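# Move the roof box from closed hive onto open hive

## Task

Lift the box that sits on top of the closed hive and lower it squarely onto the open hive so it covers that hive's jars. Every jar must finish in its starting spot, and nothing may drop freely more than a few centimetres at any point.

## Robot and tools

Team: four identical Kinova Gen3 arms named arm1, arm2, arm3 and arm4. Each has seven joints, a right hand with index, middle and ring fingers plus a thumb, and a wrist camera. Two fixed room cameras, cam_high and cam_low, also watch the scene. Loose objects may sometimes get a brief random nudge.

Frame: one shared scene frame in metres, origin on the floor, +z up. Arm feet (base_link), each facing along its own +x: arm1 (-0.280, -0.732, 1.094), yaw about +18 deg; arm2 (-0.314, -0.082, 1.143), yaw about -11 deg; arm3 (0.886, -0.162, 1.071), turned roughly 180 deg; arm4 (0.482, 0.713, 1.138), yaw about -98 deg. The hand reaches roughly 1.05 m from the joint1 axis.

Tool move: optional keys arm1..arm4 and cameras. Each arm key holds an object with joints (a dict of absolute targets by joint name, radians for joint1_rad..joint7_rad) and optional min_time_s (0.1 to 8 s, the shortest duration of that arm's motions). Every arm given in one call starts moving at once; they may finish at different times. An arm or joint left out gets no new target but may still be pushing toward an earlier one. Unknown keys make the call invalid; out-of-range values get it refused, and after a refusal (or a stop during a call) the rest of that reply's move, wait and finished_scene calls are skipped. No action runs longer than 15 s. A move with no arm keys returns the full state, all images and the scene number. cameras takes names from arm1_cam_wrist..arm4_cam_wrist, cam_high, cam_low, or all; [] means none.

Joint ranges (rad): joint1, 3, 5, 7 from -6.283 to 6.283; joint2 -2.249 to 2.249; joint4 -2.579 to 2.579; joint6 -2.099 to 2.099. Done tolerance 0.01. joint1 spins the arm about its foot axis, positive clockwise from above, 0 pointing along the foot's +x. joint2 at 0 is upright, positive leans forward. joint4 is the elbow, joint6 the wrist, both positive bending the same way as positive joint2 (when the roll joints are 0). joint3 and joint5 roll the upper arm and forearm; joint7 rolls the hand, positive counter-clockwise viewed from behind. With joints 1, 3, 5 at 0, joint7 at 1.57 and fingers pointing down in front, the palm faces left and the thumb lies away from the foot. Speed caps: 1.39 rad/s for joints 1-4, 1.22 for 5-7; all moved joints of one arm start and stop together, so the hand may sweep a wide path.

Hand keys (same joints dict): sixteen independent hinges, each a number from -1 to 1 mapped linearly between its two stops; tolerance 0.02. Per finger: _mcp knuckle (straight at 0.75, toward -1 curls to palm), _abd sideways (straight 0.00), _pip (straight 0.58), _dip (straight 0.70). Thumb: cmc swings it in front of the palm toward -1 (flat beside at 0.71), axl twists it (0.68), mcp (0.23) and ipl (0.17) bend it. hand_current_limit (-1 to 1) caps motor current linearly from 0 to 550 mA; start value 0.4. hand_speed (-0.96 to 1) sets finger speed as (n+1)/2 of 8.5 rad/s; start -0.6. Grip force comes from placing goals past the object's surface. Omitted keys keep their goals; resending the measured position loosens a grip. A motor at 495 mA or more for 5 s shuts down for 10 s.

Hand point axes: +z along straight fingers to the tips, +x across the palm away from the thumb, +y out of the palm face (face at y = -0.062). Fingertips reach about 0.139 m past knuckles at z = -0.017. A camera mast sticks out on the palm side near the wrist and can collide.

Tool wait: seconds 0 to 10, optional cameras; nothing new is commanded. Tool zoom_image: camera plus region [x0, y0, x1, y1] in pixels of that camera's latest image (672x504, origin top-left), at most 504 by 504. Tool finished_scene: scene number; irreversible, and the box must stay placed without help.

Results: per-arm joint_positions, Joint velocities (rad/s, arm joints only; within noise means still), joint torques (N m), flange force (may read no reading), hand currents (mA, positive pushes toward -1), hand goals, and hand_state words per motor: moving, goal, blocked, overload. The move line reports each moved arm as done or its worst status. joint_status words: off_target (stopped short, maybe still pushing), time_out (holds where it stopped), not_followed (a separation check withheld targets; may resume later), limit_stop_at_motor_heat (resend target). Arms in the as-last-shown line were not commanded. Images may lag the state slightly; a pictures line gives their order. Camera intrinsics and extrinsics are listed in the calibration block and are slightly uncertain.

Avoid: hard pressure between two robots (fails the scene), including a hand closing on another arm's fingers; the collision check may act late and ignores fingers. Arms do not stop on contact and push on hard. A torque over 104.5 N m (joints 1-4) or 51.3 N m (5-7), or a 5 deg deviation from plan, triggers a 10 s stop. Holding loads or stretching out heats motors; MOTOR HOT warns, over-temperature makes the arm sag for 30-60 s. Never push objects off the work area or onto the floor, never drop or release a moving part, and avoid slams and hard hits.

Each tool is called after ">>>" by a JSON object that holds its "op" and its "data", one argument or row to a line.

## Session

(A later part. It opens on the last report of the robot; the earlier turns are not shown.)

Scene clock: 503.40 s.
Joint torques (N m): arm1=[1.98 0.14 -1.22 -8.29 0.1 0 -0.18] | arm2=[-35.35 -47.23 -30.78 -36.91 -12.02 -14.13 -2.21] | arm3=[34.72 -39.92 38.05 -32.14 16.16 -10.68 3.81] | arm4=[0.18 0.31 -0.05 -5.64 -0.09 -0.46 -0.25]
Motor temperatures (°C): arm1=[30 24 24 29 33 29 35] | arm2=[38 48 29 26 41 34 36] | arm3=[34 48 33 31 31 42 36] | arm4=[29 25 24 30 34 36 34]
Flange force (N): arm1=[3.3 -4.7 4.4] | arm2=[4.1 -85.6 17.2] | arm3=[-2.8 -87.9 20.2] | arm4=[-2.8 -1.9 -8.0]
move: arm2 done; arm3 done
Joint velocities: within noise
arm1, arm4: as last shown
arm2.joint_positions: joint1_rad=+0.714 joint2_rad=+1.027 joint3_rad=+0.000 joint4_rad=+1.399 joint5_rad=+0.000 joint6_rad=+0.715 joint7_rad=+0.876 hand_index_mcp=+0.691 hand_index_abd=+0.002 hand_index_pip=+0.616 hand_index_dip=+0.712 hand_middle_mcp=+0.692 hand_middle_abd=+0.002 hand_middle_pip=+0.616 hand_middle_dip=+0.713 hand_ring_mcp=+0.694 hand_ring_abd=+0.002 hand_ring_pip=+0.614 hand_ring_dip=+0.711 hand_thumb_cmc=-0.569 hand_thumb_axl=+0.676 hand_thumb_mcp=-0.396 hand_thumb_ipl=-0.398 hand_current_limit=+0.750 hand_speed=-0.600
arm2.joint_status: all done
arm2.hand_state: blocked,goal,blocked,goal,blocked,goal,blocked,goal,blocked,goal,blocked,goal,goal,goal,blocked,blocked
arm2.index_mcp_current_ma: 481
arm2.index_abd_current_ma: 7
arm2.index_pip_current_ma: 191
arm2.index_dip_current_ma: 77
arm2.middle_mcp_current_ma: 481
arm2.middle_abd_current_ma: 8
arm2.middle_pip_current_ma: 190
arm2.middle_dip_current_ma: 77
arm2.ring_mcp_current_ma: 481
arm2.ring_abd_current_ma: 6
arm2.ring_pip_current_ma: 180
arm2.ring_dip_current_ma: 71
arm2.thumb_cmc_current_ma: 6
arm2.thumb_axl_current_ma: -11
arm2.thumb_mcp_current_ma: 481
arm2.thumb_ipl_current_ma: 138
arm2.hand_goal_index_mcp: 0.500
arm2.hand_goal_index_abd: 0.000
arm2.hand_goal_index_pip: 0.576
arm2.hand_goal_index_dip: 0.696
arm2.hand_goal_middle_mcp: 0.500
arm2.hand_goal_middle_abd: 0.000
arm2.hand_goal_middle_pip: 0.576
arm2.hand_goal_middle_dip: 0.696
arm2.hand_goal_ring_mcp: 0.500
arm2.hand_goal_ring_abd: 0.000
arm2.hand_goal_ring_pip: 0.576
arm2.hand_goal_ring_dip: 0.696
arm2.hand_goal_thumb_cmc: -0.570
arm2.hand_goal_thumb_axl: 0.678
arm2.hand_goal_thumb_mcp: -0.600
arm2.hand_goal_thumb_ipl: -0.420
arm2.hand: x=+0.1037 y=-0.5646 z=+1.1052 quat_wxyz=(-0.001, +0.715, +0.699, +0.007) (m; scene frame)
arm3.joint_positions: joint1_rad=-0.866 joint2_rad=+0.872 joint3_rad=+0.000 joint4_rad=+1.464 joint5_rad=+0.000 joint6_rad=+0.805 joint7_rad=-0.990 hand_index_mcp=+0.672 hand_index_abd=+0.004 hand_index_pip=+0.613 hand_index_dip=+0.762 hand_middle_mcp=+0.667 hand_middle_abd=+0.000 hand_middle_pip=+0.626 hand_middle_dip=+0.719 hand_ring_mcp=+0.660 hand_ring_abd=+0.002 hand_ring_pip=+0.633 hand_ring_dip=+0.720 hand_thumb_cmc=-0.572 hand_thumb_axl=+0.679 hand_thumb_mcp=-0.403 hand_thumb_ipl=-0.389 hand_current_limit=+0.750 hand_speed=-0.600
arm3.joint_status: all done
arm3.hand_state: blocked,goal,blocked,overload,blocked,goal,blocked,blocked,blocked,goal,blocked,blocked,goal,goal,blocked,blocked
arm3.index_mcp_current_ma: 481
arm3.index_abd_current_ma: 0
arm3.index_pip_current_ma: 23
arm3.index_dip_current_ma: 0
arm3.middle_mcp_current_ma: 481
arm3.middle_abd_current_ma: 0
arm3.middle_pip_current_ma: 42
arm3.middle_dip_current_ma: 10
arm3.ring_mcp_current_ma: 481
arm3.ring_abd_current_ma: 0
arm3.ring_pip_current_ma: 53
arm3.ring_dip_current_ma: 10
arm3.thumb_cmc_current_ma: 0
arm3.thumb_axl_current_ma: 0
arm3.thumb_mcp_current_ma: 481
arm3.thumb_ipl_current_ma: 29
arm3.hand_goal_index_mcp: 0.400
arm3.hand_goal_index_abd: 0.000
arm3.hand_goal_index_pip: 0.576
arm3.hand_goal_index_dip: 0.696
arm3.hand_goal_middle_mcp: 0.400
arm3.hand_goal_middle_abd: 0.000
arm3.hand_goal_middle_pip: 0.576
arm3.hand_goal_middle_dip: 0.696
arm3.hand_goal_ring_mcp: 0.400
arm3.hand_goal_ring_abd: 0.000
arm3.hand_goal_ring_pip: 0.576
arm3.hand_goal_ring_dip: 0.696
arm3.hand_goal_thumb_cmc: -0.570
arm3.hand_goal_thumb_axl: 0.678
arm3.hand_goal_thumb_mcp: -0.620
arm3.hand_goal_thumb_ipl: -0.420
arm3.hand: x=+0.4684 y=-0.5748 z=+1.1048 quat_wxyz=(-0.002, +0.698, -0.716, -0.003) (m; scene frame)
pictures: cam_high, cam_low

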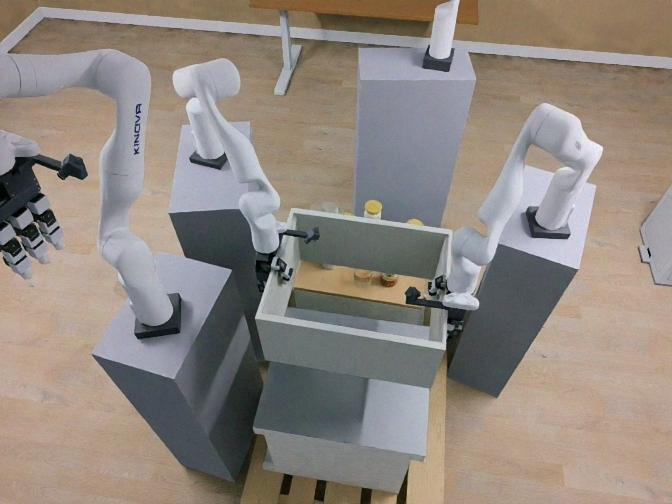

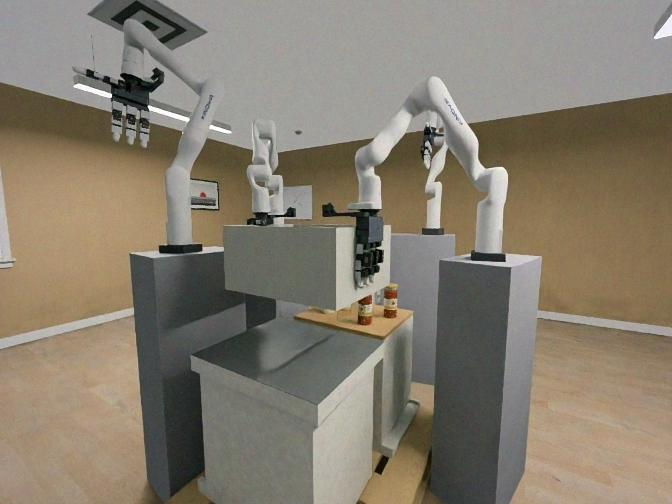

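>>> {"op": "move", "data": {
  "arm2": {"joints": {"joint1_rad": 0.6552, "joint2_rad": 0.9704, "joint4_rad": 1.5641, "joint6_rad": 0.6071, "joint7_rad": 0.8174}, "min_time_s": 1.3},
  "arm3": {"joints": {"joint1_rad": -0.8106, "joint2_rad": 0.8087, "joint4_rad": 1.6206, "joint6_rad": 0.7123, "joint7_rad": -0.9346}, "min_time_s": 1.3}
}}

>>> {"op": "move", "data": {
  "arm2": {"joints": {"joint1_rad": 0.5872, "joint2_rad": 0.9238, "joint4_rad": 1.7096, "joint6_rad": 0.5082, "joint7_rad": 0.7494}, "min_time_s": 1.3},
  "arm3": {"joints": {"joint1_rad": -0.7458, "joint2_rad": 0.7544, "joint4_rad": 1.7588, "joint6_rad": 0.6284, "joint7_rad": -0.8698}, "min_time_s": 1.3}
}}

>>> {"op": "move", "data": {
  "arm2": {"joints": {"joint1_rad": 0.5086, "joint2_rad": 0.8868, "joint4_rad": 1.8383, "joint6_rad": 0.4165, "joint7_rad": 0.6708}, "min_time_s": 1.3},
  "arm3": {"joints": {"joint1_rad": -0.6701, "joint2_rad": 0.7082, "joint4_rad": 1.8809, "joint6_rad": 0.5525, "joint7_rad": -0.7941}, "min_time_s": 1.3},
  "cameras": ["cam_low"]
}}

Scene clock: 515.20 s.
Joint torques (N m): arm1=[1.99 0.12 -1.22 -8.3 0.13 0.01 -0.15] | arm2=[-32.26 -46.78 -29.85 -40.02 -10.75 -15.69 -2.35] | arm3=[32.1 -38.99 37.29 -34.88 15.3 -12.2 3.91] | arm4=[0.19 0.32 -0.07 -5.58 -0.09 -0.51 -0.22]
Motor temperatures (°C): arm1=[30 24 24 29 33 29 35] | arm2=[38 49 30 27 41 34 36] | arm3=[34 48 34 31 31 42 36] | arm4=[29 25 24 30 34 36 34]
Flange force (N): arm1=[3.2 -4.6 4.5] | arm2=[4.2 -89.0 16.8] | arm3=[-1.6 -91.5 20.1] | arm4=[-2.8 -2.0 -8.4]
move: arm2 done; arm3 done
Joint velocities: within noise
arm1, arm4: as last shown
arm2.joint_positions: joint1_rad=+0.655 joint2_rad=+0.970 joint3_rad=+0.000 joint4_rad=+1.564 joint5_rad=+0.000 joint6_rad=+0.607 joint7_rad=+0.817 hand_index_mcp=+0.691 hand_index_abd=+0.002 hand_index_pip=+0.616 hand_index_dip=+0.713 hand_middle_mcp=+0.691 hand_middle_abd=+0.002 hand_middle_pip=+0.616 hand_middle_dip=+0.713 hand_ring_mcp=+0.693 hand_ring_abd=+0.002 hand_ring_pip=+0.614 hand_ring_dip=+0.711 hand_thumb_cmc=-0.569 hand_thumb_axl=+0.676 hand_thumb_mcp=-0.396 hand_thumb_ipl=-0.398 hand_current_limit=+0.750 hand_speed=-0.600
arm2.joint_status: all done
arm2.hand_state: blocked,goal,blocked,goal,blocked,goal,blocked,goal,blocked,goal,blocked,goal,goal,goal,blocked,blocked
arm2.index_mcp_current_ma: 481
arm2.index_abd_current_ma: 6
arm2.index_pip_current_ma: 191
arm2.index_dip_current_ma: 78
arm2.middle_mcp_current_ma: 481
arm2.middle_abd_current_ma: 8
arm2.middle_pip_current_ma: 190
arm2.middle_dip_current_ma: 77
arm2.ring_mcp_current_ma: 481
arm2.ring_abd_current_ma: 6
arm2.ring_pip_current_ma: 180
arm2.ring_dip_current_ma: 71
arm2.thumb_cmc_current_ma: 6
arm2.thumb_axl_current_ma: -11
arm2.thumb_mcp_current_ma: 481
arm2.thumb_ipl_current_ma: 138
arm2.hand_goal_index_mcp: 0.500
arm2.hand_goal_index_abd: 0.000
arm2.hand_goal_index_pip: 0.576
arm2.hand_goal_index_dip: 0.696
arm2.hand_goal_middle_mcp: 0.500
arm2.hand_goal_middle_abd: 0.000
arm2.hand_goal_middle_pip: 0.576
arm2.hand_goal_middle_dip: 0.696
arm2.hand_goal_ring_mcp: 0.500
arm2.hand_goal_ring_abd: 0.000
arm2.hand_goal_ring_pip: 0.576
arm2.hand_goal_ring_dip: 0.696
arm2.hand_goal_thumb_cmc: -0.570
arm2.hand_goal_thumb_axl: 0.678
arm2.hand_goal_thumb_mcp: -0.600
arm2.hand_goal_thumb_ipl: -0.420
arm2.hand: x=+0.1035 y=-0.5148 z=+1.1051 quat_wxyz=(-0.001, +0.715, +0.699, +0.007) (m; scene frame)
arm3.joint_positions: joint1_rad=-0.811 joint2_rad=+0.809 joint3_rad=+0.000 joint4_rad=+1.621 joint5_rad=+0.000 joint6_rad=+0.712 joint7_rad=-0.935 hand_index_mcp=+0.671 hand_index_abd=+0.004 hand_index_pip=+0.613 hand_index_dip=+0.762 hand_middle_mcp=+0.666 hand_middle_abd=+0.000 hand_middle_pip=+0.626 hand_middle_dip=+0.719 hand_ring_mcp=+0.659 hand_ring_abd=+0.001 hand_ring_pip=+0.634 hand_ring_dip=+0.720 hand_thumb_cmc=-0.572 hand_thumb_axl=+0.679 hand_thumb_mcp=-0.403 hand_thumb_ipl=-0.389 hand_current_limit=+0.750 hand_speed=-0.600
arm3.joint_status: all done
arm3.hand_state: blocked,goal,blocked,overload,blocked,goal,blocked,blocked,blocked,goal,blocked,blocked,goal,goal,blocked,blocked
arm3.index_mcp_current_ma: 481
arm3.index_abd_current_ma: 0
arm3.index_pip_current_ma: 23
arm3.index_dip_current_ma: 0
arm3.middle_mcp_current_ma: 481
arm3.middle_abd_current_ma: 0
arm3.middle_pip_current_ma: 42
arm3.middle_dip_current_ma: 10
arm3.ring_mcp_current_ma: 481
arm3.ring_abd_current_ma: 0
arm3.ring_pip_current_ma: 55
arm3.ring_dip_current_ma: 10
arm3.thumb_cmc_current_ma: 0
arm3.thumb_axl_current_ma: 0
arm3.thumb_mcp_current_ma: 481
arm3.thumb_ipl_current_ma: 29
arm3.hand_goal_index_mcp: 0.400
arm3.hand_goal_index_abd: 0.000
arm3.hand_goal_index_pip: 0.576
arm3.hand_goal_index_dip: 0.696
arm3.hand_goal_middle_mcp: 0.400
arm3.hand_goal_middle_abd: 0.000
arm3.hand_goal_middle_pip: 0.576
arm3.hand_goal_middle_dip: 0.696
arm3.hand_goal_ring_mcp: 0.400
arm3.hand_goal_ring_abd: 0.000
arm3.hand_goal_ring_pip: 0.576
arm3.hand_goal_ring_dip: 0.696
arm3.hand_goal_thumb_cmc: -0.570
arm3.hand_goal_thumb_axl: 0.678
arm3.hand_goal_thumb_mcp: -0.620
arm3.hand_goal_thumb_ipl: -0.420
arm3.hand: x=+0.4686 y=-0.5249 z=+1.1048 quat_wxyz=(-0.002, +0.698, -0.716, -0.003) (m; scene frame)
pictures: none

Scene clock: 516.80 s.
Joint torques (N m): arm1=[2.01 0.07 -1.26 -8.3 0.09 0 -0.17] | arm2=[-29.9 -47.22 -29.02 -44.42 -9.55 -17.88 -2.39] | arm3=[29.78 -38.72 36.44 -39.25 14.61 -14.34 4.19] | arm4=[0.18 0.19 -0.12 -5.58 -0.06 -0.48 -0.26]
Motor temperatures (°C): arm1=[30 24 24 29 33 29 35] | arm2=[38 49 30 27 41 35 36] | arm3=[35 48 34 31 31 42 36] | arm4=[29 25 24 30 34 36 34]
Flange force (N): arm1=[3.2 -4.8 4.4] | arm2=[4.1 -95.1 16.7] | arm3=[-1.3 -98.4 20.2] | arm4=[-3.1 -2.2 -8.3]
move: arm2 done; arm3 done
Joint velocities: within noise
arm1, arm4: as last shown
arm2.joint_positions: joint1_rad=+0.587 joint2_rad=+0.924 joint3_rad=+0.000 joint4_rad=+1.710 joint5_rad=+0.000 joint6_rad=+0.508 joint7_rad=+0.749 hand_index_mcp=+0.690 hand_index_abd=+0.002 hand_index_pip=+0.616 hand_index_dip=+0.713 hand_middle_mcp=+0.691 hand_middle_abd=+0.002 hand_middle_pip=+0.616 hand_middle_dip=+0.713 hand_ring_mcp=+0.692 hand_ring_abd=+0.001 hand_ring_pip=+0.614 hand_ring_dip=+0.711 hand_thumb_cmc=-0.569 hand_thumb_axl=+0.676 hand_thumb_mcp=-0.396 hand_thumb_ipl=-0.398 hand_current_limit=+0.750 hand_speed=-0.600
arm2.joint_status: all done
arm2.hand_state: blocked,goal,blocked,goal,blocked,goal,blocked,goal,blocked,goal,blocked,goal,goal,goal,blocked,blocked
arm2.index_mcp_current_ma: 481
arm2.index_abd_current_ma: 6
arm2.index_pip_current_ma: 192
arm2.index_dip_current_ma: 78
arm2.middle_mcp_current_ma: 481
arm2.middle_abd_current_ma: 7
arm2.middle_pip_current_ma: 190
arm2.middle_dip_current_ma: 77
arm2.ring_mcp_current_ma: 481
arm2.ring_abd_current_ma: 6
arm2.ring_pip_current_ma: 180
arm2.ring_dip_current_ma: 72
arm2.thumb_cmc_current_ma: 6
arm2.thumb_axl_current_ma: -11
arm2.thumb_mcp_current_ma: 481
arm2.thumb_ipl_current_ma: 139
arm2.hand_goal_index_mcp: 0.500
arm2.hand_goal_index_abd: 0.000
arm2.hand_goal_index_pip: 0.576
arm2.hand_goal_index_dip: 0.696
arm2.hand_goal_middle_mcp: 0.500
arm2.hand_goal_middle_abd: 0.000
arm2.hand_goal_middle_pip: 0.576
arm2.hand_goal_middle_dip: 0.696
arm2.hand_goal_ring_mcp: 0.500
arm2.hand_goal_ring_abd: 0.000
arm2.hand_goal_ring_pip: 0.576
arm2.hand_goal_ring_dip: 0.696
arm2.hand_goal_thumb_cmc: -0.570
arm2.hand_goal_thumb_axl: 0.678
arm2.hand_goal_thumb_mcp: -0.600
arm2.hand_goal_thumb_ipl: -0.420
arm2.hand: x=+0.1036 y=-0.4648 z=+1.1051 quat_wxyz=(-0.001, +0.715, +0.699, +0.007) (m; scene frame)
arm3.joint_positions: joint1_rad=-0.746 joint2_rad=+0.754 joint3_rad=+0.000 joint4_rad=+1.759 joint5_rad=+0.000 joint6_rad=+0.628 joint7_rad=-0.870 hand_index_mcp=+0.671 hand_index_abd=+0.003 hand_index_pip=+0.613 hand_index_dip=+0.762 hand_middle_mcp=+0.665 hand_middle_abd=-0.001 hand_middle_pip=+0.626 hand_middle_dip=+0.719 hand_ring_mcp=+0.658 hand_ring_abd=+0.001 hand_ring_pip=+0.634 hand_ring_dip=+0.720 hand_thumb_cmc=-0.572 hand_thumb_axl=+0.679 hand_thumb_mcp=-0.403 hand_thumb_ipl=-0.389 hand_current_limit=+0.750 hand_speed=-0.600
arm3.joint_status: all done
arm3.hand_state: blocked,goal,blocked,overload,blocked,goal,blocked,blocked,blocked,goal,blocked,blocked,goal,goal,blocked,blocked
arm3.index_mcp_current_ma: 481
arm3.index_abd_current_ma: 0
arm3.index_pip_current_ma: 23
arm3.index_dip_current_ma: 0
arm3.middle_mcp_current_ma: 481
arm3.middle_abd_current_ma: 0
arm3.middle_pip_current_ma: 42
arm3.middle_dip_current_ma: 10
arm3.ring_mcp_current_ma: 481
arm3.ring_abd_current_ma: 0
arm3.ring_pip_current_ma: 55
arm3.ring_dip_current_ma: 10
arm3.thumb_cmc_current_ma: 0
arm3.thumb_axl_current_ma: 0
arm3.thumb_mcp_current_ma: 481
arm3.thumb_ipl_current_ma: 29
arm3.hand_goal_index_mcp: 0.400
arm3.hand_goal_index_abd: 0.000
arm3.hand_goal_index_pip: 0.576
arm3.hand_goal_index_dip: 0.696
arm3.hand_goal_middle_mcp: 0.400
arm3.hand_goal_middle_abd: 0.000
arm3.hand_goal_middle_pip: 0.576
arm3.hand_goal_middle_dip: 0.696
arm3.hand_goal_ring_mcp: 0.400
arm3.hand_goal_ring_abd: 0.000
arm3.hand_goal_ring_pip: 0.576
arm3.hand_goal_ring_dip: 0.696
arm3.hand_goal_thumb_cmc: -0.570
arm3.hand_goal_thumb_axl: 0.678
arm3.hand_goal_thumb_mcp: -0.620
arm3.hand_goal_thumb_ipl: -0.420
arm3.hand: x=+0.4687 y=-0.4750 z=+1.1049 quat_wxyz=(-0.002, +0.698, -0.716, -0.003) (m; scene frame)
pictures: none

Scene clock: 518.40 s.
Joint torques (N m): arm1=[1.95 0.09 -1.23 -8.29 0.12 0.02 -0.16] | arm2=[-25.88 -47.85 -26.11 -48.95 -8.29 -20.12 -2.69] | arm3=[26.93 -38.53 34.6 -43.4 13.43 -16.54 4.13] | arm4=[0.14 0.26 -0.1 -5.66 -0.08 -0.43 -0.25]
Motor temperatures (°C): arm1=[30 24 24 29 33 29 35] | arm2=[39 49 30 27 41 35 36] | arm3=[35 48 34 31 31 42 36] | arm4=[29 25 24 30 34 36 34]
Flange force (N): arm1=[3.2 -4.7 4.4] | arm2=[5.0 -99.6 16.5] | arm3=[0.3 -103.3 19.9] | arm4=[-2.9 -2.1 -7.8]
move: arm2 done; arm3 done
Joint velocities: within noise
arm1, arm4: as last shown
arm2.joint_positions: joint1_rad=+0.509 joint2_rad=+0.887 joint3_rad=+0.000 joint4_rad=+1.838 joint5_rad=+0.000 joint6_rad=+0.416 joint7_rad=+0.671 hand_index_mcp=+0.689 hand_index_abd=+0.001 hand_index_pip=+0.616 hand_index_dip=+0.713 hand_middle_mcp=+0.689 hand_middle_abd=+0.002 hand_middle_pip=+0.616 hand_middle_dip=+0.713 hand_ring_mcp=+0.691 hand_ring_abd=+0.001 hand_ring_pip=+0.614 hand_ring_dip=+0.712 hand_thumb_cmc=-0.569 hand_thumb_axl=+0.676 hand_thumb_mcp=-0.396 hand_thumb_ipl=-0.398 hand_current_limit=+0.750 hand_speed=-0.600
arm2.joint_status: all done
arm2.hand_state: blocked,goal,blocked,goal,blocked,goal,blocked,goal,blocked,goal,blocked,goal,goal,goal,blocked,blocked
arm2.index_mcp_current_ma: 481
arm2.index_abd_current_ma: 4
arm2.index_pip_current_ma: 192
arm2.index_dip_current_ma: 80
arm2.middle_mcp_current_ma: 481
arm2.middle_abd_current_ma: 6
arm2.middle_pip_current_ma: 190
arm2.middle_dip_current_ma: 79
arm2.ring_mcp_current_ma: 481
arm2.ring_abd_current_ma: 4
arm2.ring_pip_current_ma: 180
arm2.ring_dip_current_ma: 73
arm2.thumb_cmc_current_ma: 6
arm2.thumb_axl_current_ma: -12
arm2.thumb_mcp_current_ma: 481
arm2.thumb_ipl_current_ma: 141
arm2.hand_goal_index_mcp: 0.500
arm2.hand_goal_index_abd: 0.000
arm2.hand_goal_index_pip: 0.576
arm2.hand_goal_index_dip: 0.696
arm2.hand_goal_middle_mcp: 0.500
arm2.hand_goal_middle_abd: 0.000
arm2.hand_goal_middle_pip: 0.576
arm2.hand_goal_middle_dip: 0.696
arm2.hand_goal_ring_mcp: 0.500
arm2.hand_goal_ring_abd: 0.000
arm2.hand_goal_ring_pip: 0.576
arm2.hand_goal_ring_dip: 0.696
arm2.hand_goal_thumb_cmc: -0.570
arm2.hand_goal_thumb_axl: 0.678
arm2.hand_goal_thumb_mcp: -0.600
arm2.hand_goal_thumb_ipl: -0.420
arm2.hand: x=+0.1034 y=-0.4150 z=+1.1050 quat_wxyz=(-0.001, +0.715, +0.699, +0.007) (m; scene frame)
arm3.joint_positions: joint1_rad=-0.670 joint2_rad=+0.708 joint3_rad=+0.000 joint4_rad=+1.881 joint5_rad=+0.000 joint6_rad=+0.552 joint7_rad=-0.794 hand_index_mcp=+0.670 hand_index_abd=+0.002 hand_index_pip=+0.613 hand_index_dip=+0.762 hand_middle_mcp=+0.665 hand_middle_abd=-0.001 hand_middle_pip=+0.627 hand_middle_dip=+0.719 hand_ring_mcp=+0.658 hand_ring_abd=+0.000 hand_ring_pip=+0.634 hand_ring_dip=+0.720 hand_thumb_cmc=-0.572 hand_thumb_axl=+0.679 hand_thumb_mcp=-0.403 hand_thumb_ipl=-0.389 hand_current_limit=+0.750 hand_speed=-0.600
arm3.joint_status: all done
arm3.hand_state: blocked,goal,blocked,overload,blocked,goal,blocked,blocked,blocked,goal,blocked,blocked,goal,goal,blocked,blocked
arm3.index_mcp_current_ma: 481
arm3.index_abd_current_ma: 0
arm3.index_pip_current_ma: 23
arm3.index_dip_current_ma: 0
arm3.middle_mcp_current_ma: 481
arm3.middle_abd_current_ma: 0
arm3.middle_pip_current_ma: 43
arm3.middle_dip_current_ma: 10
arm3.ring_mcp_current_ma: 481
arm3.ring_abd_current_ma: 0
arm3.ring_pip_current_ma: 55
arm3.ring_dip_current_ma: 10
arm3.thumb_cmc_current_ma: 0
arm3.thumb_axl_current_ma: 0
arm3.thumb_mcp_current_ma: 481
arm3.thumb_ipl_current_ma: 29
arm3.hand_goal_index_mcp: 0.400
arm3.hand_goal_index_abd: 0.000
arm3.hand_goal_index_pip: 0.576
arm3.hand_goal_index_dip: 0.696
arm3.hand_goal_middle_mcp: 0.400
arm3.hand_goal_middle_abd: 0.000
arm3.hand_goal_middle_pip: 0.576
arm3.hand_goal_middle_dip: 0.696
arm3.hand_goal_ring_mcp: 0.400
arm3.hand_goal_ring_abd: 0.000
arm3.hand_goal_ring_pip: 0.576
arm3.hand_goal_ring_dip: 0.696
arm3.hand_goal_thumb_cmc: -0.570
arm3.hand_goal_thumb_axl: 0.678
arm3.hand_goal_thumb_mcp: -0.620
arm3.hand_goal_thumb_ipl: -0.420
arm3.hand: x=+0.4688 y=-0.4250 z=+1.1049 quat_wxyz=(-0.002, +0.698, -0.716, -0.003) (m; scene frame)
pictures: cam_low

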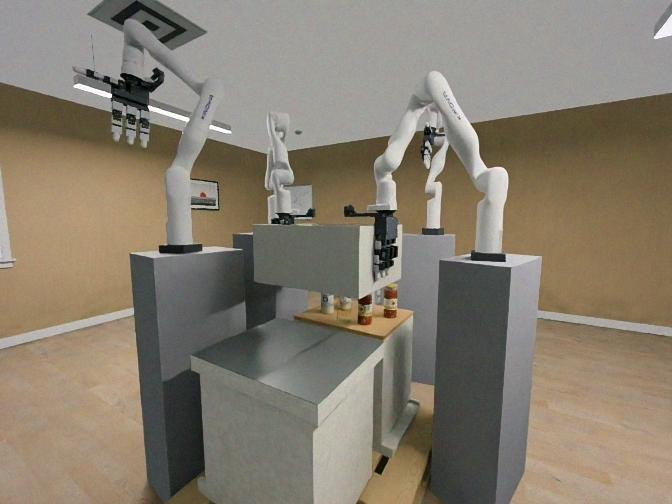

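>>> {"op": "move", "data": {
  "arm2": {"joints": {"joint1_rad": 0.4177, "joint2_rad": 0.8578, "joint4_rad": 1.9541, "joint6_rad": 0.3297, "joint7_rad": 0.5799}, "min_time_s": 1.3},
  "arm3": {"joints": {"joint1_rad": -0.5823, "joint2_rad": 0.6687, "joint4_rad": 1.99, "joint6_rad": 0.4829, "joint7_rad": -0.7063}, "min_time_s": 1.3}
}}

>>> {"op": "move", "data": {
  "arm2": {"joints": {"joint1_rad": 0.3129, "joint2_rad": 0.8374, "joint4_rad": 2.0513, "joint6_rad": 0.2529, "joint7_rad": 0.4751}, "min_time_s": 1.3},
  "arm3": {"joints": {"joint1_rad": -0.4797, "joint2_rad": 0.638, "joint4_rad": 2.08, "joint6_rad": 0.4236, "joint7_rad": -0.6037}, "min_time_s": 1.3}
}}

>>> {"op": "move", "data": {
  "arm2": {"joints": {"joint1_rad": 0.1933, "joint2_rad": 0.8245, "joint4_rad": 2.1313, "joint6_rad": 0.1858, "joint7_rad": 0.3555}, "min_time_s": 1.3},
  "arm3": {"joints": {"joint1_rad": -0.362, "joint2_rad": 0.615, "joint4_rad": 2.152, "joint6_rad": 0.3746, "joint7_rad": -0.486}, "min_time_s": 1.3},
  "cameras": ["cam_low", "cam_high", "arm4_cam_wrist"]
}}

Scene clock: 542.03 s.
Joint torques (N m): arm1=[1.98 0.13 -1.26 -8.29 0.11 0 -0.17] | arm2=[-18.47 -45.49 -19.05 -46.77 -5.98 -19.4 -2.38] | arm3=[20.11 -36.63 27.39 -42.72 10.27 -16.52 3.44] | arm4=[0.16 0.18 -0.05 -5.56 -0.08 -0.46 -0.23]
Motor temperatures (°C): arm1=[30 24 24 29 33 29 35] | arm2=[38 49 31 29 41 37 37] | arm3=[35 49 34 33 31 43 36] | arm4=[29 25 24 30 34 36 34]
Flange force (N): arm1=[3.3 -4.8 4.4] | arm2=[5.0 -88.9 16.5] | arm3=[0.7 -93.3 19.3] | arm4=[-3.2 -1.9 -8.4]
move: arm2 done; arm3 done
Joint velocities: within noise
arm1: as last shown
arm2.joint_positions: joint1_rad=+0.418 joint2_rad=+0.858 joint3_rad=+0.000 joint4_rad=+1.954 joint5_rad=+0.000 joint6_rad=+0.330 joint7_rad=+0.580 hand_index_mcp=+0.688 hand_index_abd=+0.000 hand_index_pip=+0.618 hand_index_dip=+0.713 hand_middle_mcp=+0.689 hand_middle_abd=+0.001 hand_middle_pip=+0.617 hand_middle_dip=+0.713 hand_ring_mcp=+0.691 hand_ring_abd=+0.000 hand_ring_pip=+0.615 hand_ring_dip=+0.712 hand_thumb_cmc=-0.569 hand_thumb_axl=+0.676 hand_thumb_mcp=-0.396 hand_thumb_ipl=-0.398 hand_current_limit=+0.750 hand_speed=-0.600
arm2.joint_status: all done
arm2.hand_state: blocked,goal,blocked,goal,blocked,goal,blocked,goal,blocked,goal,blocked,goal,goal,goal,blocked,blocked
arm2.index_mcp_current_ma: 481
arm2.index_abd_current_ma: 1
arm2.index_pip_current_ma: 200
arm2.index_dip_current_ma: 81
arm2.middle_mcp_current_ma: 481
arm2.middle_abd_current_ma: 2
arm2.middle_pip_current_ma: 196
arm2.middle_dip_current_ma: 81
arm2.ring_mcp_current_ma: 481
arm2.ring_abd_current_ma: 0
arm2.ring_pip_current_ma: 183
arm2.ring_dip_current_ma: 76
arm2.thumb_cmc_current_ma: 6
arm2.thumb_axl_current_ma: -13
arm2.thumb_mcp_current_ma: 481
arm2.thumb_ipl_current_ma: 142
arm2.hand_goal_index_mcp: 0.500
arm2.hand_goal_index_abd: 0.000
arm2.hand_goal_index_pip: 0.576
arm2.hand_goal_index_dip: 0.696
arm2.hand_goal_middle_mcp: 0.500
arm2.hand_goal_middle_abd: 0.000
arm2.hand_goal_middle_pip: 0.576
arm2.hand_goal_middle_dip: 0.696
arm2.hand_goal_ring_mcp: 0.500
arm2.hand_goal_ring_abd: 0.000
arm2.hand_goal_ring_pip: 0.576
arm2.hand_goal_ring_dip: 0.696
arm2.hand_goal_thumb_cmc: -0.570
arm2.hand_goal_thumb_axl: 0.678
arm2.hand_goal_thumb_mcp: -0.600
arm2.hand_goal_thumb_ipl: -0.420
arm2.hand: x=+0.1028 y=-0.3647 z=+1.1050 quat_wxyz=(-0.001, +0.715, +0.699, +0.007) (m; scene frame)
arm3.joint_positions: joint1_rad=-0.582 joint2_rad=+0.669 joint3_rad=+0.000 joint4_rad=+1.990 joint5_rad=+0.000 joint6_rad=+0.483 joint7_rad=-0.706 hand_index_mcp=+0.669 hand_index_abd=+0.002 hand_index_pip=+0.614 hand_index_dip=+0.762 hand_middle_mcp=+0.664 hand_middle_abd=-0.002 hand_middle_pip=+0.628 hand_middle_dip=+0.719 hand_ring_mcp=+0.658 hand_ring_abd=+0.000 hand_ring_pip=+0.636 hand_ring_dip=+0.720 hand_thumb_cmc=-0.572 hand_thumb_axl=+0.679 hand_thumb_mcp=-0.403 hand_thumb_ipl=-0.389 hand_current_limit=+0.750 hand_speed=-0.600
arm3.joint_status: all done
arm3.hand_state: blocked,goal,blocked,overload,blocked,goal,blocked,blocked,blocked,goal,blocked,blocked,goal,goal,blocked,blocked
arm3.index_mcp_current_ma: 481
arm3.index_abd_current_ma: 0
arm3.index_pip_current_ma: 24
arm3.index_dip_current_ma: 0
arm3.middle_mcp_current_ma: 481
arm3.middle_abd_current_ma: 0
arm3.middle_pip_current_ma: 45
arm3.middle_dip_current_ma: 10
arm3.ring_mcp_current_ma: 481
arm3.ring_abd_current_ma: 0
arm3.ring_pip_current_ma: 58
arm3.ring_dip_current_ma: 10
arm3.thumb_cmc_current_ma: 0
arm3.thumb_axl_current_ma: 0
arm3.thumb_mcp_current_ma: 481
arm3.thumb_ipl_current_ma: 29
arm3.hand_goal_index_mcp: 0.400
arm3.hand_goal_index_abd: 0.000
arm3.hand_goal_index_pip: 0.576
arm3.hand_goal_index_dip: 0.696
arm3.hand_goal_middle_mcp: 0.400
arm3.hand_goal_middle_abd: 0.000
arm3.hand_goal_middle_pip: 0.576
arm3.hand_goal_middle_dip: 0.696
arm3.hand_goal_ring_mcp: 0.400
arm3.hand_goal_ring_abd: 0.000
arm3.hand_goal_ring_pip: 0.576
arm3.hand_goal_ring_dip: 0.696
arm3.hand_goal_thumb_cmc: -0.570
arm3.hand_goal_thumb_axl: 0.678
arm3.hand_goal_thumb_mcp: -0.620
arm3.hand_goal_thumb_ipl: -0.420
arm3.hand: x=+0.4696 y=-0.3747 z=+1.1050 quat_wxyz=(-0.002, +0.698, -0.716, -0.003) (m; scene frame)
arm4.joint_positions: joint1_rad=+0.023 joint2_rad=-0.427 joint3_rad=-0.122 joint4_rad=+1.457 joint5_rad=+0.006 joint6_rad=+1.925 joint7_rad=+1.655 hand_index_mcp=+0.753 hand_index_abd=+0.000 hand_index_pip=+0.577 hand_index_dip=+0.696 hand_middle_mcp=+0.753 hand_middle_abd=+0.000 hand_middle_pip=+0.577 hand_middle_dip=+0.696 hand_ring_mcp=+0.753 hand_ring_abd=+0.000 hand_ring_pip=+0.577 hand_ring_dip=+0.696 hand_thumb_cmc=+0.714 hand_thumb_axl=+0.677 hand_thumb_mcp=+0.224 hand_thumb_ipl=+0.168 hand_current_limit=+0.400 hand_speed=-0.600
arm4.joint_status: not commanded
arm4.hand_state: goal,goal,goal,goal,goal,goal,goal,goal,goal,goal,goal,goal,goal,goal,goal,goal
arm4.index_mcp_current_ma: -1
arm4.index_abd_current_ma: 0
arm4.index_pip_current_ma: 1
arm4.index_dip_current_ma: 0
arm4.middle_mcp_current_ma: -1
arm4.middle_abd_current_ma: 0
arm4.middle_pip_current_ma: 1
arm4.middle_dip_current_ma: 0
arm4.ring_mcp_current_ma: -1
arm4.ring_abd_current_ma: 0
arm4.ring_pip_current_ma: 1
arm4.ring_dip_current_ma: 0
arm4.thumb_cmc_current_ma: 0
arm4.thumb_axl_current_ma: -1
arm4.thumb_mcp_current_ma: -5
arm4.thumb_ipl_current_ma: 0
arm4.hand_goal_index_mcp: 0.754
arm4.hand_goal_index_abd: 0.000
arm4.hand_goal_index_pip: 0.576
arm4.hand_goal_index_dip: 0.696
arm4.hand_goal_middle_mcp: 0.754
arm4.hand_goal_middle_abd: 0.000
arm4.hand_goal_middle_pip: 0.576
arm4.hand_goal_middle_dip: 0.696
arm4.hand_goal_ring_mcp: 0.754
arm4.hand_goal_ring_abd: 0.000
arm4.hand_goal_ring_pip: 0.576
arm4.hand_goal_ring_dip: 0.696
arm4.hand_goal_thumb_cmc: 0.714
arm4.hand_goal_thumb_axl: 0.678
arm4.hand_goal_thumb_mcp: 0.226
arm4.hand_goal_thumb_ipl: 0.168
arm4.hand: x=+0.5424 y=+0.5470 z=+1.6710 quat_wxyz=(+0.045, +0.689, +0.718, -0.086) (m; scene frame)
pictures: none

Scene clock: 543.63 s.
Joint torques (N m): arm1=[1.98 0.15 -1.25 -8.31 0.1 0.01 -0.17] | arm2=[-13.56 -45.58 -14.06 -49.04 -4.77 -20.63 -2.52] | arm3=[16.59 -36.36 23.4 -45.7 8.42 -18.09 3] | arm4=[0.21 0.29 0.01 -5.58 -0.12 -0.46 -0.24]
Motor temperatures (°C): arm1=[30 24 24 29 33 29 35] | arm2=[38 50 31 29 41 38 37] | arm3=[34 49 34 33 31 43 36] | arm4=[29 25 24 30 34 36 34]
Flange force (N): arm1=[3.4 -4.8 4.5] | arm2=[6.1 -89.1 16.7] | arm3=[2.4 -94.3 18.9] | arm4=[-3.0 -1.8 -8.2]
move: arm2 done; arm3 done
TORQUE WARNING: arm2's joint4_rad reached its warning level (56.7 N m). A warning alone does not stop the arm.
Joint velocities: within noise
arm1.joint_positions: joint1_rad=+2.400 joint2_rad=-0.393 joint3_rad=-0.087 joint4_rad=+1.467 joint5_rad=-0.001 joint6_rad=+1.960 joint7_rad=+1.767 hand_index_mcp=+0.753 hand_index_abd=+0.000 hand_index_pip=+0.577 hand_index_dip=+0.696 hand_middle_mcp=+0.753 hand_middle_abd=+0.000 hand_middle_pip=+0.577 hand_middle_dip=+0.696 hand_ring_mcp=+0.753 hand_ring_abd=+0.000 hand_ring_pip=+0.577 hand_ring_dip=+0.696 hand_thumb_cmc=+0.714 hand_thumb_axl=+0.677 hand_thumb_mcp=+0.224 hand_thumb_ipl=+0.168 hand_current_limit=+0.400 hand_speed=-0.600
arm1.joint_status: not commanded
arm1.hand_state: goal,goal,goal,goal,goal,goal,goal,goal,goal,goal,goal,goal,goal,goal,goal,goal
arm1.index_mcp_current_ma: 0
arm1.index_abd_current_ma: 0
arm1.index_pip_current_ma: 0
arm1.index_dip_current_ma: 0
arm1.middle_mcp_current_ma: 0
arm1.middle_abd_current_ma: 0
arm1.middle_pip_current_ma: 0
arm1.middle_dip_current_ma: 0
arm1.ring_mcp_current_ma: 0
arm1.ring_abd_current_ma: 0
arm1.ring_pip_current_ma: 0
arm1.ring_dip_current_ma: 0
arm1.thumb_cmc_current_ma: 0
arm1.thumb_axl_current_ma: 0
arm1.thumb_mcp_current_ma: 0
arm1.thumb_ipl_current_ma: 0
arm1.hand_goal_index_mcp: 0.754
arm1.hand_goal_index_abd: 0.000
arm1.hand_goal_index_pip: 0.576
arm1.hand_goal_index_dip: 0.696
arm1.hand_goal_middle_mcp: 0.754
arm1.hand_goal_middle_abd: 0.000
arm1.hand_goal_middle_pip: 0.576
arm1.hand_goal_middle_dip: 0.696
arm1.hand_goal_ring_mcp: 0.754
arm1.hand_goal_ring_abd: 0.000
arm1.hand_goal_ring_pip: 0.576
arm1.hand_goal_ring_dip: 0.696
arm1.hand_goal_thumb_cmc: 0.714
arm1.hand_goal_thumb_axl: 0.678
arm1.hand_goal_thumb_mcp: 0.226
arm1.hand_goal_thumb_ipl: 0.168
arm1.hand: x=-0.2791 y=-0.8995 z=+1.6158 quat_wxyz=(+0.011, +0.782, +0.621, -0.054) (m; scene frame)
arm2.joint_positions: joint1_rad=+0.313 joint2_rad=+0.837 joint3_rad=+0.000 joint4_rad=+2.051 joint5_rad=+0.000 joint6_rad=+0.253 joint7_rad=+0.475 hand_index_mcp=+0.687 hand_index_abd=-0.001 hand_index_pip=+0.618 hand_index_dip=+0.714 hand_middle_mcp=+0.688 hand_middle_abd=+0.000 hand_middle_pip=+0.617 hand_middle_dip=+0.713 hand_ring_mcp=+0.690 hand_ring_abd=-0.001 hand_ring_pip=+0.615 hand_ring_dip=+0.712 hand_thumb_cmc=-0.569 hand_thumb_axl=+0.675 hand_thumb_mcp=-0.396 hand_thumb_ipl=-0.397 hand_current_limit=+0.750 hand_speed=-0.600
arm2.joint_status: all done
arm2.hand_state: blocked,goal,blocked,goal,blocked,goal,blocked,goal,blocked,goal,blocked,goal,goal,goal,blocked,blocked
arm2.index_mcp_current_ma: 481
arm2.index_abd_current_ma: -3
arm2.index_pip_current_ma: 202
arm2.index_dip_current_ma: 83
arm2.middle_mcp_current_ma: 481
arm2.middle_abd_current_ma: -2
arm2.middle_pip_current_ma: 197
arm2.middle_dip_current_ma: 82
arm2.ring_mcp_current_ma: 481
arm2.ring_abd_current_ma: -3
arm2.ring_pip_current_ma: 184
arm2.ring_dip_current_ma: 76
arm2.thumb_cmc_current_ma: 6
arm2.thumb_axl_current_ma: -15
arm2.thumb_mcp_current_ma: 481
arm2.thumb_ipl_current_ma: 145
arm2.hand_goal_index_mcp: 0.500
arm2.hand_goal_index_abd: 0.000
arm2.hand_goal_index_pip: 0.576
arm2.hand_goal_index_dip: 0.696
arm2.hand_goal_middle_mcp: 0.500
arm2.hand_goal_middle_abd: 0.000
arm2.hand_goal_middle_pip: 0.576
arm2.hand_goal_middle_dip: 0.696
arm2.hand_goal_ring_mcp: 0.500
arm2.hand_goal_ring_abd: 0.000
arm2.hand_goal_ring_pip: 0.576
arm2.hand_goal_ring_dip: 0.696
arm2.hand_goal_thumb_cmc: -0.570
arm2.hand_goal_thumb_axl: 0.678
arm2.hand_goal_thumb_mcp: -0.600
arm2.hand_goal_thumb_ipl: -0.420
arm2.hand: x=+0.1027 y=-0.3148 z=+1.1050 quat_wxyz=(-0.001, +0.715, +0.699, +0.007) (m; scene frame)
arm3.joint_positions: joint1_rad=-0.480 joint2_rad=+0.638 joint3_rad=+0.000 joint4_rad=+2.080 joint5_rad=+0.000 joint6_rad=+0.424 joint7_rad=-0.604 hand_index_mcp=+0.668 hand_index_abd=+0.002 hand_index_pip=+0.614 hand_index_dip=+0.762 hand_middle_mcp=+0.664 hand_middle_abd=-0.002 hand_middle_pip=+0.628 hand_middle_dip=+0.719 hand_ring_mcp=+0.657 hand_ring_abd=-0.001 hand_ring_pip=+0.636 hand_ring_dip=+0.720 hand_thumb_cmc=-0.572 hand_thumb_axl=+0.679 hand_thumb_mcp=-0.403 hand_thumb_ipl=-0.389 hand_current_limit=+0.750 hand_speed=-0.600
arm3.joint_status: all done
arm3.hand_state: blocked,goal,blocked,overload,blocked,goal,blocked,blocked,blocked,goal,blocked,blocked,goal,goal,blocked,blocked
arm3.index_mcp_current_ma: 481
arm3.index_abd_current_ma: 0
arm3.index_pip_current_ma: 24
arm3.index_dip_current_ma: 0
arm3.middle_mcp_current_ma: 481
arm3.middle_abd_current_ma: 0
arm3.middle_pip_current_ma: 45
arm3.middle_dip_current_ma: 10
arm3.ring_mcp_current_ma: 481
arm3.ring_abd_current_ma: 0
arm3.ring_pip_current_ma: 58
arm3.ring_dip_current_ma: 10
arm3.thumb_cmc_current_ma: 0
arm3.thumb_axl_current_ma: 0
arm3.thumb_mcp_current_ma: 481
arm3.thumb_ipl_current_ma: 29
arm3.hand_goal_index_mcp: 0.400
arm3.hand_goal_index_abd: 0.000
arm3.hand_goal_index_pip: 0.576
arm3.hand_goal_index_dip: 0.696
arm3.hand_goal_middle_mcp: 0.400
arm3.hand_goal_middle_abd: 0.000
arm3.hand_goal_middle_pip: 0.576
arm3.hand_goal_middle_dip: 0.696
arm3.hand_goal_ring_mcp: 0.400
arm3.hand_goal_ring_abd: 0.000
arm3.hand_goal_ring_pip: 0.576
arm3.hand_goal_ring_dip: 0.696
arm3.hand_goal_thumb_cmc: -0.570
arm3.hand_goal_thumb_axl: 0.678
arm3.hand_goal_thumb_mcp: -0.620
arm3.hand_goal_thumb_ipl: -0.420
arm3.hand: x=+0.4696 y=-0.3247 z=+1.1050 quat_wxyz=(-0.002, +0.698, -0.716, -0.003) (m; scene frame)
arm4: as last shown
pictures: none

Scene clock: 545.23 s.
Joint torques (N m): arm1=[1.98 0.12 -1.27 -8.29 0.11 -0.02 -0.15] | arm2=[-9.1 -45.81 -8.98 -50.96 -3.63 -21.76 -2.37] | arm3=[12.95 -36.27 19.26 -49.04 6.66 -19.72 2.59] | arm4=[0.16 0.24 -0.03 -5.48 -0.04 -0.43 -0.25]
Motor temperatures (°C): arm1=[30 24 24 29 33 29 35] | arm2=[38 50 31 29 41 38 37] | arm3=[34 49 34 33 31 43 36] | arm4=[29 25 24 30 34 36 34]
Flange force (N): arm1=[3.3 -4.8 4.3] | arm2=[6.6 -89.4 16.9] | arm3=[3.7 -95.8 18.2] | arm4=[-3.2 -1.9 -8.5]
move: arm2 done; arm3 done
TORQUE WARNING: arm2's joint4_rad reached its warning level (56.7 N m). A warning alone does not stop the arm.
Joint velocities: within noise
arm1, arm4: as last shown
arm2.joint_positions: joint1_rad=+0.193 joint2_rad=+0.824 joint3_rad=+0.000 joint4_rad=+2.131 joint5_rad=+0.000 joint6_rad=+0.186 joint7_rad=+0.355 hand_index_mcp=+0.686 hand_index_abd=-0.001 hand_index_pip=+0.619 hand_index_dip=+0.714 hand_middle_mcp=+0.687 hand_middle_abd=-0.001 hand_middle_pip=+0.618 hand_middle_dip=+0.713 hand_ring_mcp=+0.689 hand_ring_abd=-0.002 hand_ring_pip=+0.615 hand_ring_dip=+0.713 hand_thumb_cmc=-0.569 hand_thumb_axl=+0.675 hand_thumb_mcp=-0.396 hand_thumb_ipl=-0.397 hand_current_limit=+0.750 hand_speed=-0.600
arm2.joint_status: all done
arm2.hand_state: blocked,goal,blocked,goal,blocked,goal,blocked,goal,blocked,goal,blocked,goal,goal,goal,blocked,blocked
arm2.index_mcp_current_ma: 481
arm2.index_abd_current_ma: -6
arm2.index_pip_current_ma: 207
arm2.index_dip_current_ma: 83
arm2.middle_mcp_current_ma: 481
arm2.middle_abd_current_ma: -5
arm2.middle_pip_current_ma: 200
arm2.middle_dip_current_ma: 82
arm2.ring_mcp_current_ma: 481
arm2.ring_abd_current_ma: -6
arm2.ring_pip_current_ma: 185
arm2.ring_dip_current_ma: 77
arm2.thumb_cmc_current_ma: 6
arm2.thumb_axl_current_ma: -16
arm2.thumb_mcp_current_ma: 481
arm2.thumb_ipl_current_ma: 148
arm2.hand_goal_index_mcp: 0.500
arm2.hand_goal_index_abd: 0.000
arm2.hand_goal_index_pip: 0.576
arm2.hand_goal_index_dip: 0.696
arm2.hand_goal_middle_mcp: 0.500
arm2.hand_goal_middle_abd: 0.000
arm2.hand_goal_middle_pip: 0.576
arm2.hand_goal_middle_dip: 0.696
arm2.hand_goal_ring_mcp: 0.500
arm2.hand_goal_ring_abd: 0.000
arm2.hand_goal_ring_pip: 0.576
arm2.hand_goal_ring_dip: 0.696
arm2.hand_goal_thumb_cmc: -0.570
arm2.hand_goal_thumb_axl: 0.678
arm2.hand_goal_thumb_mcp: -0.600
arm2.hand_goal_thumb_ipl: -0.420
arm2.hand: x=+0.1028 y=-0.2647 z=+1.1050 quat_wxyz=(-0.001, +0.715, +0.699, +0.007) (m; scene frame)
arm3.joint_positions: joint1_rad=-0.362 joint2_rad=+0.615 joint3_rad=+0.000 joint4_rad=+2.152 joint5_rad=+0.000 joint6_rad=+0.375 joint7_rad=-0.486 hand_index_mcp=+0.667 hand_index_abd=+0.001 hand_index_pip=+0.614 hand_index_dip=+0.762 hand_middle_mcp=+0.662 hand_middle_abd=-0.002 hand_middle_pip=+0.628 hand_middle_dip=+0.719 hand_ring_mcp=+0.656 hand_ring_abd=-0.001 hand_ring_pip=+0.636 hand_ring_dip=+0.720 hand_thumb_cmc=-0.572 hand_thumb_axl=+0.679 hand_thumb_mcp=-0.403 hand_thumb_ipl=-0.389 hand_current_limit=+0.750 hand_speed=-0.600
arm3.joint_status: all done
arm3.hand_state: blocked,goal,blocked,overload,blocked,goal,blocked,blocked,blocked,goal,blocked,blocked,goal,goal,blocked,blocked
arm3.index_mcp_current_ma: 481
arm3.index_abd_current_ma: 0
arm3.index_pip_current_ma: 24
arm3.index_dip_current_ma: 0
arm3.middle_mcp_current_ma: 481
arm3.middle_abd_current_ma: 0
arm3.middle_pip_current_ma: 45
arm3.middle_dip_current_ma: 10
arm3.ring_mcp_current_ma: 481
arm3.ring_abd_current_ma: 0
arm3.ring_pip_current_ma: 58
arm3.ring_dip_current_ma: 10
arm3.thumb_cmc_current_ma: 0
arm3.thumb_axl_current_ma: 0
arm3.thumb_mcp_current_ma: 481
arm3.thumb_ipl_current_ma: 29
arm3.hand_goal_index_mcp: 0.400
arm3.hand_goal_index_abd: 0.000
arm3.hand_goal_index_pip: 0.576
arm3.hand_goal_index_dip: 0.696
arm3.hand_goal_middle_mcp: 0.400
arm3.hand_goal_middle_abd: 0.000
arm3.hand_goal_middle_pip: 0.576
arm3.hand_goal_middle_dip: 0.696
arm3.hand_goal_ring_mcp: 0.400
arm3.hand_goal_ring_abd: 0.000
arm3.hand_goal_ring_pip: 0.576
arm3.hand_goal_ring_dip: 0.696
arm3.hand_goal_thumb_cmc: -0.570
arm3.hand_goal_thumb_axl: 0.678
arm3.hand_goal_thumb_mcp: -0.620
arm3.hand_goal_thumb_ipl: -0.420
arm3.hand: x=+0.4697 y=-0.2747 z=+1.1051 quat_wxyz=(-0.002, +0.698, -0.716, -0.003) (m; scene frame)
pictures: arm4_cam_wrist, cam_high, cam_low

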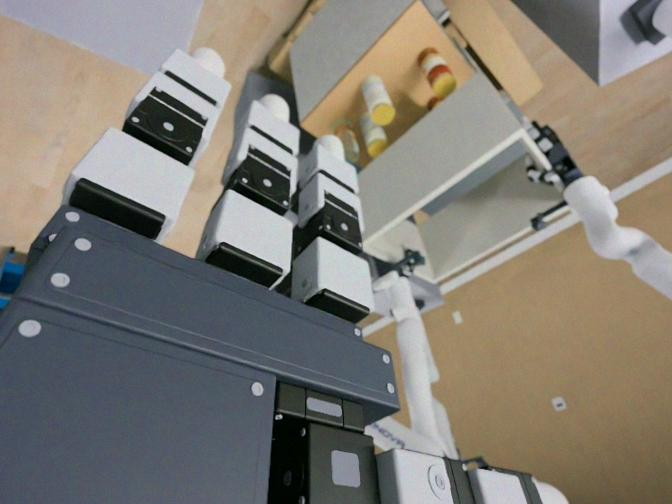

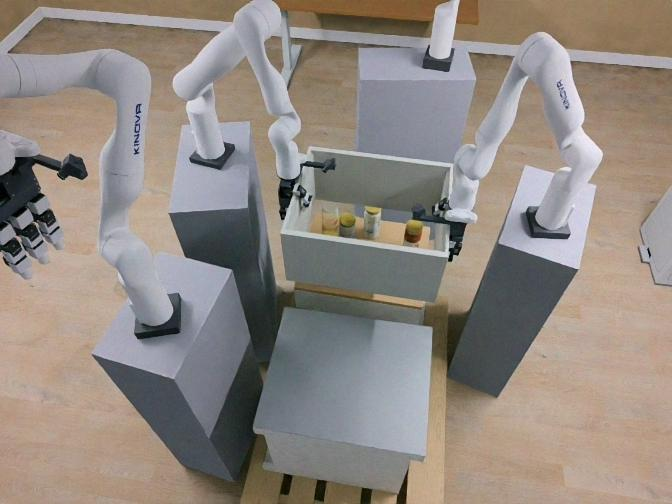

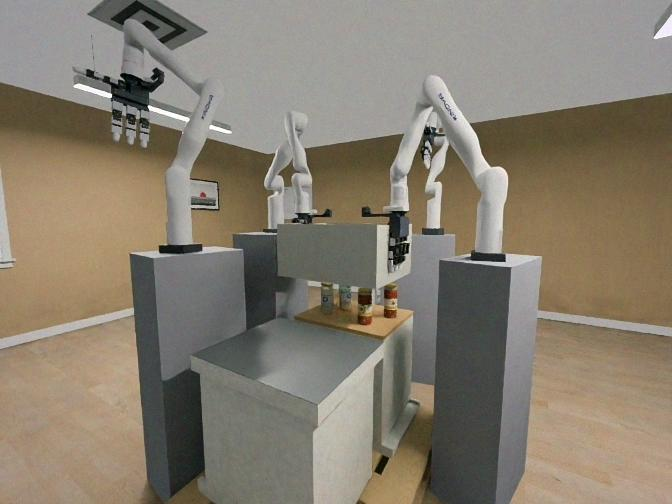

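>>> {"op": "zoom_image", "data": {
  "camera": "cam_high",
  "region": [260, 140, 480, 330]
}}

>>> {"op": "zoom_image", "data": {
  "camera": "cam_low",
  "region": [260, 200, 440, 350]
}}

Scaled by 2.291 from the camera's 672x504 image, which has a finer 960x720 frame.

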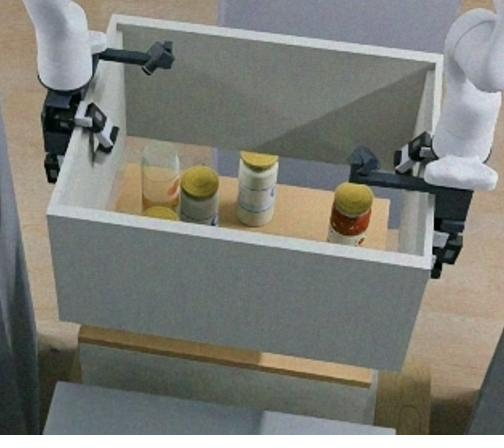

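Scaled by 2.800 from the camera's 672x504 image, which has a finer 960x720 frame.

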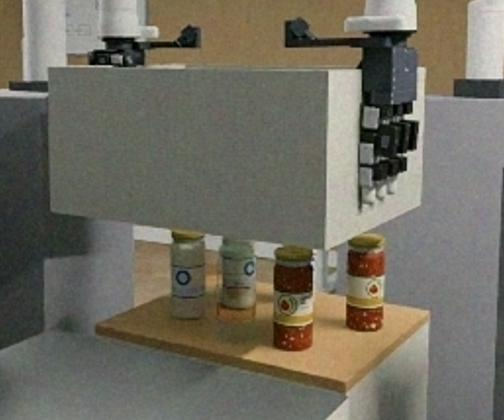

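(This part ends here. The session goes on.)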